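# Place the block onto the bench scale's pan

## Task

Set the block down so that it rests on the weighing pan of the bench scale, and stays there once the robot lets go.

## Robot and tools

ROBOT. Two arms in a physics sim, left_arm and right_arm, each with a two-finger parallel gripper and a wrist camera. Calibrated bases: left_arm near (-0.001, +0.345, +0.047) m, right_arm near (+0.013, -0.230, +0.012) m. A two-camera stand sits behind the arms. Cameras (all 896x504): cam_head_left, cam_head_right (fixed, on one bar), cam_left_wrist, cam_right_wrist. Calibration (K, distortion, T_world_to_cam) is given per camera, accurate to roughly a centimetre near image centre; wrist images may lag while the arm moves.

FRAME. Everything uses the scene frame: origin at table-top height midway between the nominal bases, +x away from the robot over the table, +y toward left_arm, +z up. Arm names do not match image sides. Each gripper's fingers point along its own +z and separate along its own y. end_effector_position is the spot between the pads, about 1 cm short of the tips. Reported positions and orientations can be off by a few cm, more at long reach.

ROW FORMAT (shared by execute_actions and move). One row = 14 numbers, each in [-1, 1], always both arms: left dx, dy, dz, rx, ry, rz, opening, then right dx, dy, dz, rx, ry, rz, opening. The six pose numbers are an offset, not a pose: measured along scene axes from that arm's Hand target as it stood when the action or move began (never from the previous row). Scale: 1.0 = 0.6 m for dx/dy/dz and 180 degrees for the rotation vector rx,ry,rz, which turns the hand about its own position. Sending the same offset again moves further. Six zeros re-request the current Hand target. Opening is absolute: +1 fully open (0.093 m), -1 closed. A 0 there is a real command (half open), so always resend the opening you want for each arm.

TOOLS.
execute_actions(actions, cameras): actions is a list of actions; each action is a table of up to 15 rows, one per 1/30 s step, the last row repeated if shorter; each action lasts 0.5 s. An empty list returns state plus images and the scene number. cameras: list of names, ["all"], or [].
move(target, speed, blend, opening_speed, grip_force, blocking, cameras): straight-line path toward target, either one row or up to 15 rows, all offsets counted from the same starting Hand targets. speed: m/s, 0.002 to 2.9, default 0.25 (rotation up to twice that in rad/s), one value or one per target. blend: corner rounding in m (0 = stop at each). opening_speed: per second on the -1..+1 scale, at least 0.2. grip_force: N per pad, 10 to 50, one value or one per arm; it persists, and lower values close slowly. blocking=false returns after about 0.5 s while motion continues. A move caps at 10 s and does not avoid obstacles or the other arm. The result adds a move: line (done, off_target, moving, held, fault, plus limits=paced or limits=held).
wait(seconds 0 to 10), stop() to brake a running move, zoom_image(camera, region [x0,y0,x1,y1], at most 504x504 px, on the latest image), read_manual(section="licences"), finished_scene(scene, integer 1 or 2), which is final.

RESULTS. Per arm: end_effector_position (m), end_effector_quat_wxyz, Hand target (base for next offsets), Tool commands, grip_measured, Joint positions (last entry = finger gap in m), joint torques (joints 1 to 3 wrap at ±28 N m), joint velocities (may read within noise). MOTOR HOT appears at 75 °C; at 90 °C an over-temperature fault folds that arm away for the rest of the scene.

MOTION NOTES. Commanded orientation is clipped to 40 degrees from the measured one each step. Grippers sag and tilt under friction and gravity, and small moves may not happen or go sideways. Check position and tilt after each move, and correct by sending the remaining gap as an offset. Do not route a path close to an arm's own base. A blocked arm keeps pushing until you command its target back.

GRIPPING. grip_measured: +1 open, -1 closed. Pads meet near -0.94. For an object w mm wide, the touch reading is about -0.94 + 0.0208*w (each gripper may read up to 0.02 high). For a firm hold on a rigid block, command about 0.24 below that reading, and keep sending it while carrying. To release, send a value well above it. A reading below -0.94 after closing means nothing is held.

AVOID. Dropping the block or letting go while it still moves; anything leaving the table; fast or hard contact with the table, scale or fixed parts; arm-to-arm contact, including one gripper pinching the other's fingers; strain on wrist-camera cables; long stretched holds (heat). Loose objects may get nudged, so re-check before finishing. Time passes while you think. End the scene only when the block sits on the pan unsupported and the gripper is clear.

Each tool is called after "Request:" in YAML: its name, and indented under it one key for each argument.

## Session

Request:
execute_actions:
  actions: []

Scene clock: 0.00 s.
left_arm: end_effector_position=(+0.3816, +0.3622, +0.1208) grip_measured=+1.000 end_effector_quat_wxyz=(+0.544, -0.023, +0.836, +0.064) | right_arm: end_effector_position=(+0.3923, -0.2471, +0.0913) grip_measured=+1.000 end_effector_quat_wxyz=(+0.550, +0.073, +0.824, -0.112)
Joint positions: left_arm=[-0.019 1.563 0.361 0.786 -0.155 0.022 0.093] | right_arm=[0.113 1.567 0.366 0.792 0.379 0.046 0.093]
Joint velocities: within noise
Joint torques (N m): no reading
Heat: left arm: 28 °C; right arm: 36 °C.
Hand target: left_arm +0.3870, +0.3621, +0.1329; +0.561, -0.025, +0.825, +0.064 | right_arm +0.3951, -0.2468, +0.0971; +0.557, +0.074, +0.820, -0.111
Tool commands: left_gripper/opening=+1.0 right_gripper/opening=+1.0
camera_calibration:
cam_left_wrist: T_world_to_cam=[[0.134455, -0.985959, -0.0990259, 0.320824], [-0.74825, -0.0355029, -0.662466, 0.416734], [0.649649, 0.163168, -0.742517, -0.124589], [0, 0, 0, 1]] pos_world=[0.349624, 0.351444, 0.215333]
cam_right_wrist: T_world_to_cam=[[-0.227218, -0.966857, 0.116442, -0.160797], [-0.726305, 0.0885941, -0.68164, 0.407104], [0.648732, -0.239454, -0.722363, -0.153075], [0, 0, 0, 1]] pos_world=[0.358451, -0.22819, 0.185646]

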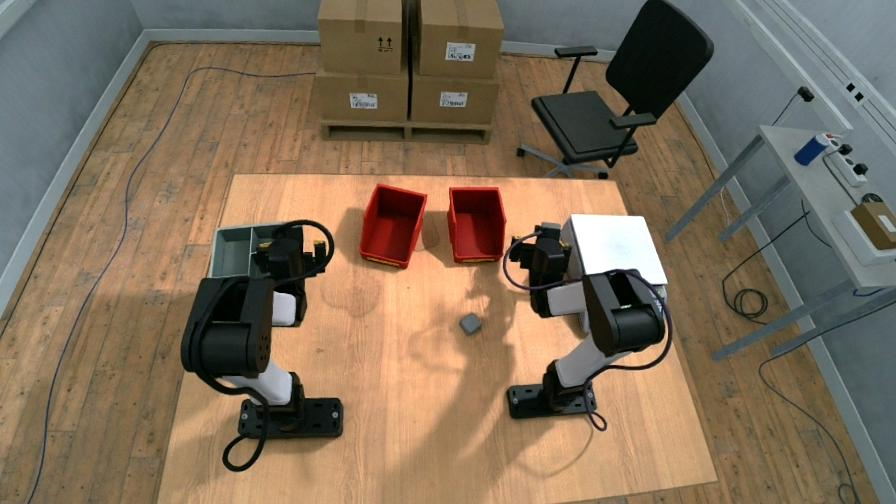

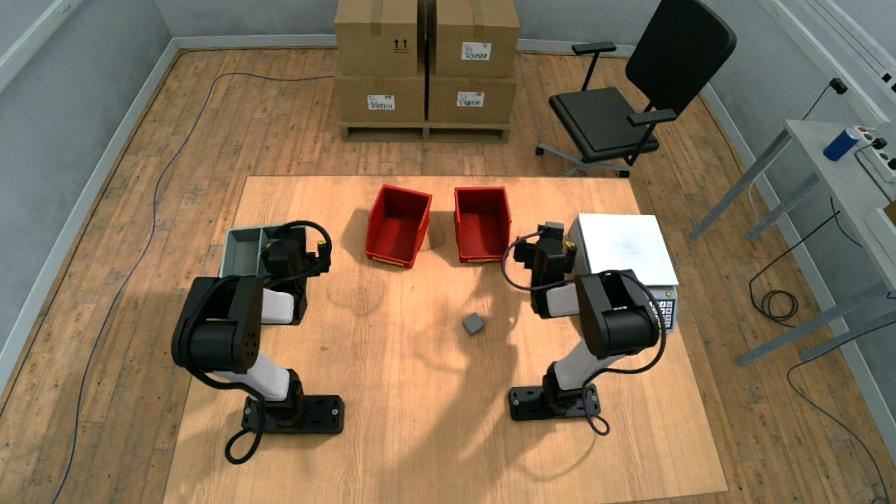

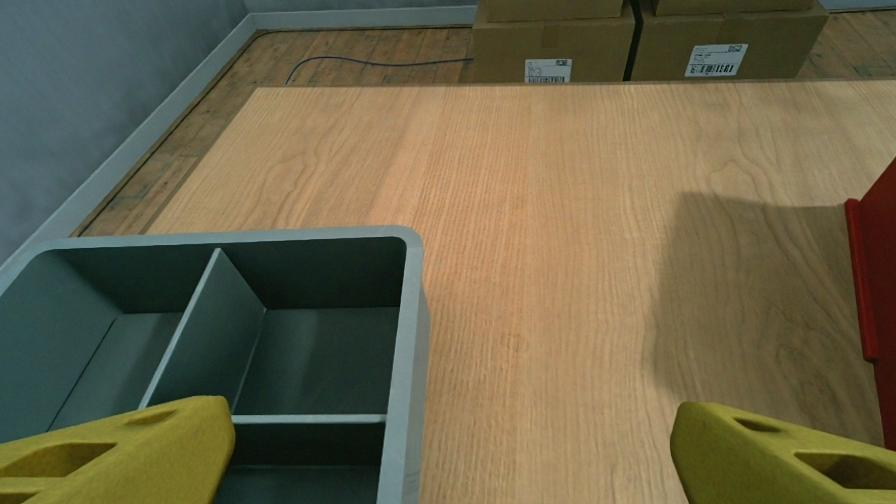

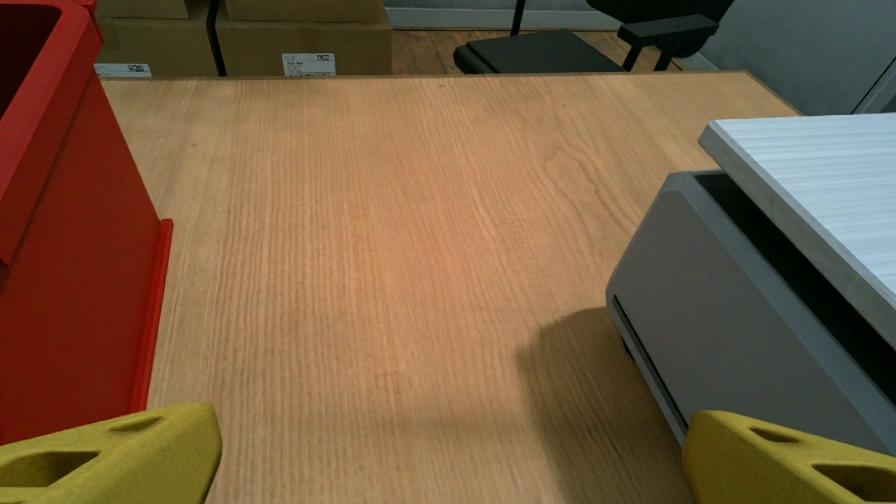

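Request:
zoom_image:
  camera: "cam_head_left"
  region: [440, 297, 500, 347]

Scaled by 8.400.

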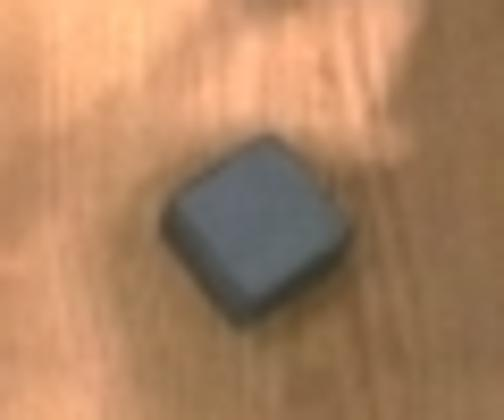

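Request:
move:
  target:
    - [0,0,0,0,0,0,1,-0.1,0.13,0.13,-0.022,0.156,0.095,1]
    - [0,0,0,0,0,0,1,-0.315,0.328,0.055,-0.056,0.391,0.239,1]
  blend: [0.05,0]
  speed: 0.5
  cameras: ["cam_head_left","cam_right_wrist"]

Scene clock: 32.20 s.
left_arm: end_effector_position=(+0.3814, +0.3622, +0.1206) grip_measured=+1.000 end_effector_quat_wxyz=(+0.544, -0.023, +0.836, +0.065) | right_arm: end_effector_position=(+0.2062, -0.0544, +0.1249) grip_measured=+1.000 end_effector_quat_wxyz=(+0.001, -0.337, +0.941, -0.006)
Joint positions: left_arm=[-0.019 1.563 0.361 0.785 -0.155 0.022 0.093] | right_arm=[0.738 1.536 1.207 -1.245 0.012 0.058 0.093]
Joint torques (N m): left_arm=[0.18 -6.04 4.71 2.03 0.11 0.02] | right_arm=[0.21 -4.7 8.14 0.18 -0.14 0.1]
Heat: left arm: 31 °C; right arm: 38 °C.
Hand target: left_arm +0.3870, +0.3621, +0.1328; +0.561, -0.025, +0.825, +0.064 | right_arm +0.2060, -0.0500, +0.1300; +0.000, -0.333, +0.943, +0.001
Off the commanded pose: left_arm 0.013 m, 2 deg | right_arm 0.007 m, 1 deg.
move: off_target (left_arm)
camera_calibration:
cam_right_wrist: T_world_to_cam=[[0.647503, -0.762062, 0.00114072, -0.175564], [-0.691669, -0.587062, 0.420657, 0.0961383], [-0.319897, -0.273166, -0.907219, 0.259076], [0, 0, 0, 1]] pos_world=[0.263052, -0.00658072, 0.194798]
Images, in order (width x height): cam_head_left 896x504, cam_right_wrist 896x504.

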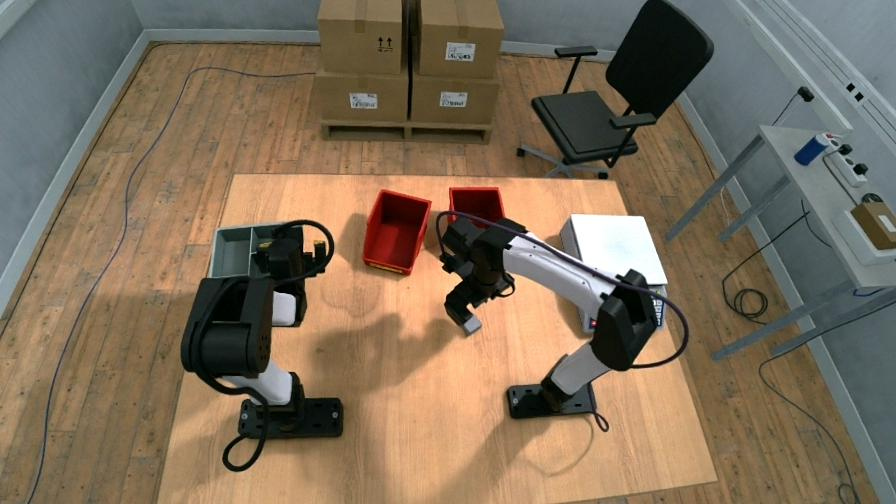

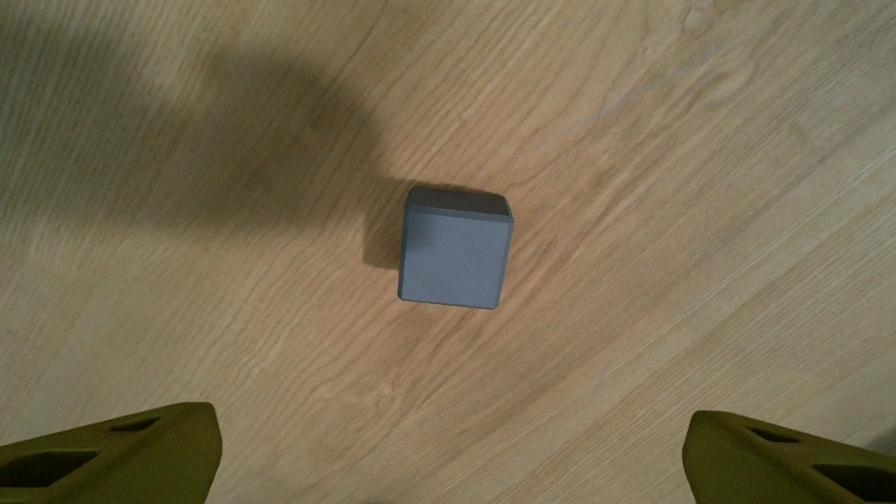

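Request:
move:
  target: [0,0,0,0,0,0,1,0.007,-0.0033,-0.172,0,0,-0.022,1]
  speed: 0.15
  cameras: ["cam_right_wrist"]

Scene clock: 44.47 s.
left_arm: end_effector_position=(+0.3814, +0.3622, +0.1206) grip_measured=+1.000 end_effector_quat_wxyz=(+0.544, -0.023, +0.836, +0.065) | right_arm: end_effector_position=(+0.2081, -0.0548, +0.0292) grip_measured=+1.000 end_effector_quat_wxyz=(-0.003, -0.309, +0.951, -0.008)
Joint positions: left_arm=[-0.019 1.563 0.361 0.785 -0.155 0.022 0.093] | right_arm=[0.732 1.654 0.93 -0.858 0.012 0.11 0.093]
Joint torques (N m): left_arm=[0.25 -6.02 4.72 2.04 0.1 0.03] | right_arm=[-0.7 -5 5.19 0.41 -0.15 0.13]
Heat: left arm: 31 °C; right arm: 39 °C.
Hand target: left_arm +0.3870, +0.3621, +0.1329; +0.561, -0.025, +0.825, +0.064 | right_arm +0.2102, -0.0521, +0.0268; +0.000, -0.300, +0.954, +0.000
Off the commanded pose: left_arm 0.013 m, 2 deg | right_arm 0.004 m, 1 deg.
move: off_target (left_arm)
camera_calibration:
cam_right_wrist: T_world_to_cam=[[0.601373, -0.798968, 0.00132995, -0.1694], [-0.722679, -0.54324, 0.427346, 0.146259], [-0.340714, -0.257956, -0.904087, 0.177808], [0, 0, 0, 1]] pos_world=[0.268153, -0.0100249, 0.0984756]
Images, in order (width x height): cam_right_wrist 896x504.

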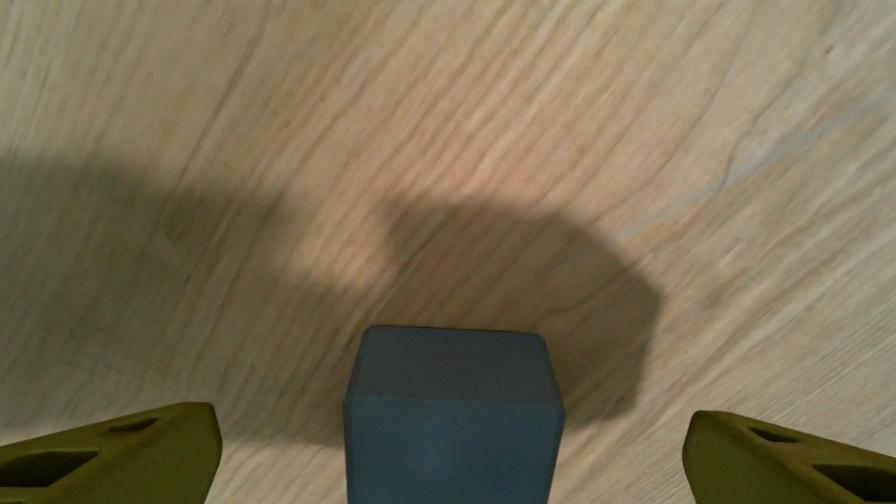

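Request:
move:
  target:
    - [0,0,0,0,0,0,1,0.001,0,-0.008,0,0,0,1]
    - [0,0,0,0,0,0,1,0.001,0,-0.008,0,0,0,-0.6]
    - [0,0,0,0,0,0,1,0.03,-0.05,0.3,0,0,-0.05,-0.6]
  speed: [0.1,0.1,0.3]
  grip_force: 45

Scene clock: 61.50 s.
left_arm: end_effector_position=(+0.3814, +0.3622, +0.1206) grip_measured=+1.000 end_effector_quat_wxyz=(+0.544, -0.023, +0.836, +0.065) | right_arm: end_effector_position=(+0.2292, -0.0821, +0.2050) grip_measured=-0.227 end_effector_quat_wxyz=(+0.007, -0.232, +0.973, -0.003)
Joint positions: left_arm=[-0.019 1.563 0.361 0.785 -0.155 0.022 0.093] | right_arm=[0.599 1.549 1.539 -1.551 0.01 0.137 0.034]
Joint torques (N m): left_arm=[0.21 -6.09 4.77 2.04 0.1 0.03] | right_arm=[-0.64 -4.55 7.13 0.14 -0.09 0.09]
Heat: left arm: 32 °C; right arm: 40 °C.
Hand target: left_arm +0.3870, +0.3621, +0.1329; +0.561, -0.025, +0.825, +0.064 | right_arm +0.2282, -0.0820, +0.2068; +0.000, -0.224, +0.975, +0.001
Off the commanded pose: left_arm 0.013 m, 2 deg | right_arm 0.002 m, 1 deg.
grip_force (N): 45, 45
move: off_target (left_arm)

Request:
move:
  target:
    - [0,0,0,0,0,0,1,0.2315,-0.597,-0.06,0,0,-0.389,-0.6]
    - [0,0,0,0,0,0,1,0.2315,-0.597,-0.117,0,0,-0.389,-0.6]
  speed: [0.35,0.08]
  blend: [0.01,0]
  cameras: ["cam_head_left","cam_right_wrist"]

Scene clock: 75.53 s.
left_arm: end_effector_position=(+0.3814, +0.3622, +0.1206) grip_measured=+1.000 end_effector_quat_wxyz=(+0.544, -0.023, +0.836, +0.065) | right_arm: end_effector_position=(+0.3630, -0.4404, +0.1328) grip_measured=-0.227 end_effector_quat_wxyz=(-0.014, +0.371, +0.929, +0.000)
Joint positions: left_arm=[-0.019 1.563 0.361 0.785 -0.155 0.022 0.093] | right_arm=[-0.546 2.15 2.023 -1.47 0.005 0.221 0.034]
Joint torques (N m): left_arm=[0.24 -6.04 4.74 2.04 0.12 0.03] | right_arm=[0.06 -10.77 5.5 0.43 -0.05 0.11]
Heat: left arm: 33 °C; right arm: 40 °C.
Hand target: left_arm +0.3870, +0.3621, +0.1329; +0.561, -0.025, +0.825, +0.064 | right_arm +0.3671, -0.4403, +0.1367; +0.001, +0.375, +0.927, +0.000
Off the commanded pose: left_arm 0.013 m, 2 deg | right_arm 0.006 m, 2 deg.
grip_force (N): 45, 45
move: off_target (left_arm)
camera_calibration:
cam_right_wrist: T_world_to_cam=[[-0.676294, -0.73663, -0.00119414, -0.0791793], [-0.661329, 0.606445, 0.44144, 0.486563], [-0.324454, 0.299333, -0.89729, 0.463403], [0, 0, 0, 1]] pos_world=[0.418582, -0.492111, 0.200925]
Images, in order (width x height): cam_head_left 896x504, cam_right_wrist 896x504.

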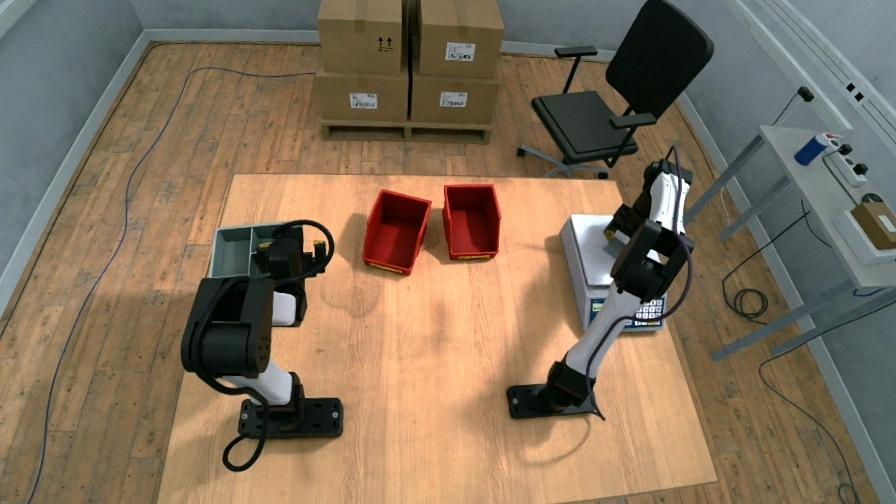

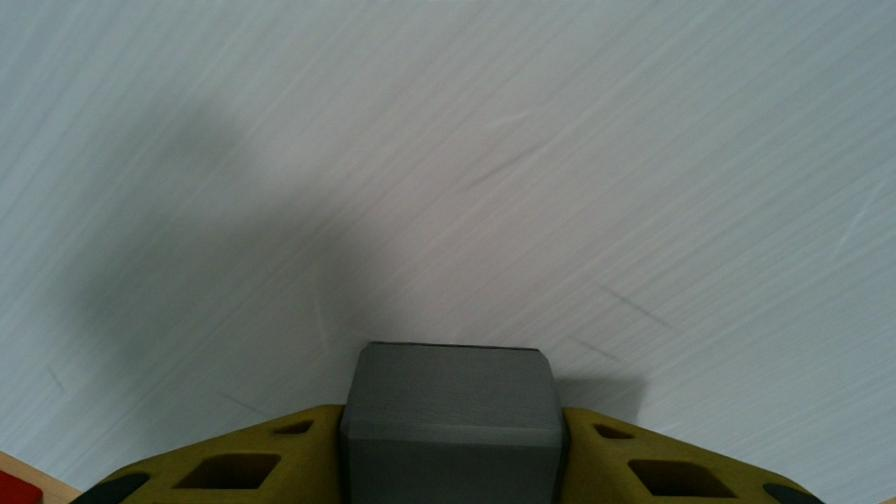

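Request:
move:
  target:
    - [0,0,0,0,0,0,1,0.004,-0.001,-0.008,0,0,0,-0.6]
    - [0,0,0,0,0,0,1,0.004,-0.001,-0.008,0,0,0,0.4]
    - [0,0,0,0,0,0,1,0.004,-0.001,0.16,0,0,0,0.4]
  speed: [0.03,0.05,0.15]
  opening_speed: 1.0
  cameras: ["cam_right_wrist"]

Scene clock: 84.47 s.
left_arm: end_effector_position=(+0.3814, +0.3622, +0.1206) grip_measured=+1.000 end_effector_quat_wxyz=(+0.544, -0.023, +0.836, +0.065) | right_arm: end_effector_position=(+0.3707, -0.4450, +0.2212) grip_measured=+0.399 end_effector_quat_wxyz=(+0.087, +0.371, +0.925, -0.016)
Joint positions: left_arm=[-0.019 1.563 0.361 0.785 -0.155 0.022 0.093] | right_arm=[-0.546 2.056 2.225 -1.562 0.005 0.224 0.064]
Joint torques (N m): left_arm=[0.18 -6.06 4.74 2.05 0.11 0.03] | right_arm=[0.25 -10.28 7.32 0.48 -0.05 0.12]
Heat: left arm: 33 °C; right arm: 43 °C.
Hand target: left_arm +0.3870, +0.3621, +0.1329; +0.561, -0.025, +0.825, +0.064 | right_arm +0.3695, -0.4408, +0.2327; +0.001, +0.376, +0.927, +0.000
Off the commanded pose: left_arm 0.013 m, 2 deg | right_arm 0.012 m, 10 deg.
joint sent to its limit (right arm) — joint 4 (wrist pitch), lower limit. The joint targets are off in orientation, not in position.
grip_force (N): 45, 45
move: off_target (left_arm, right_arm)
camera_calibration:
cam_right_wrist: T_world_to_cam=[[-0.674333, -0.737181, -0.0428844, -0.0689454], [-0.721115, 0.644911, 0.253145, 0.536336], [-0.158957, 0.201629, -0.966477, 0.457007], [0, 0, 0, 1]] pos_world=[0.412912, -0.48886, 0.30296]
Images, in order (width x height): cam_right_wrist 896x504.

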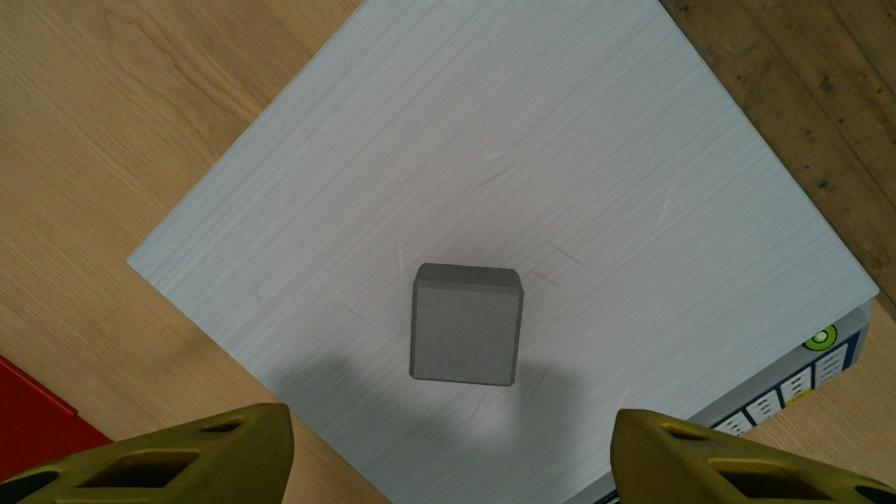

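Request:
finished_scene:
  scene: 2

The scene is finished: the task was done.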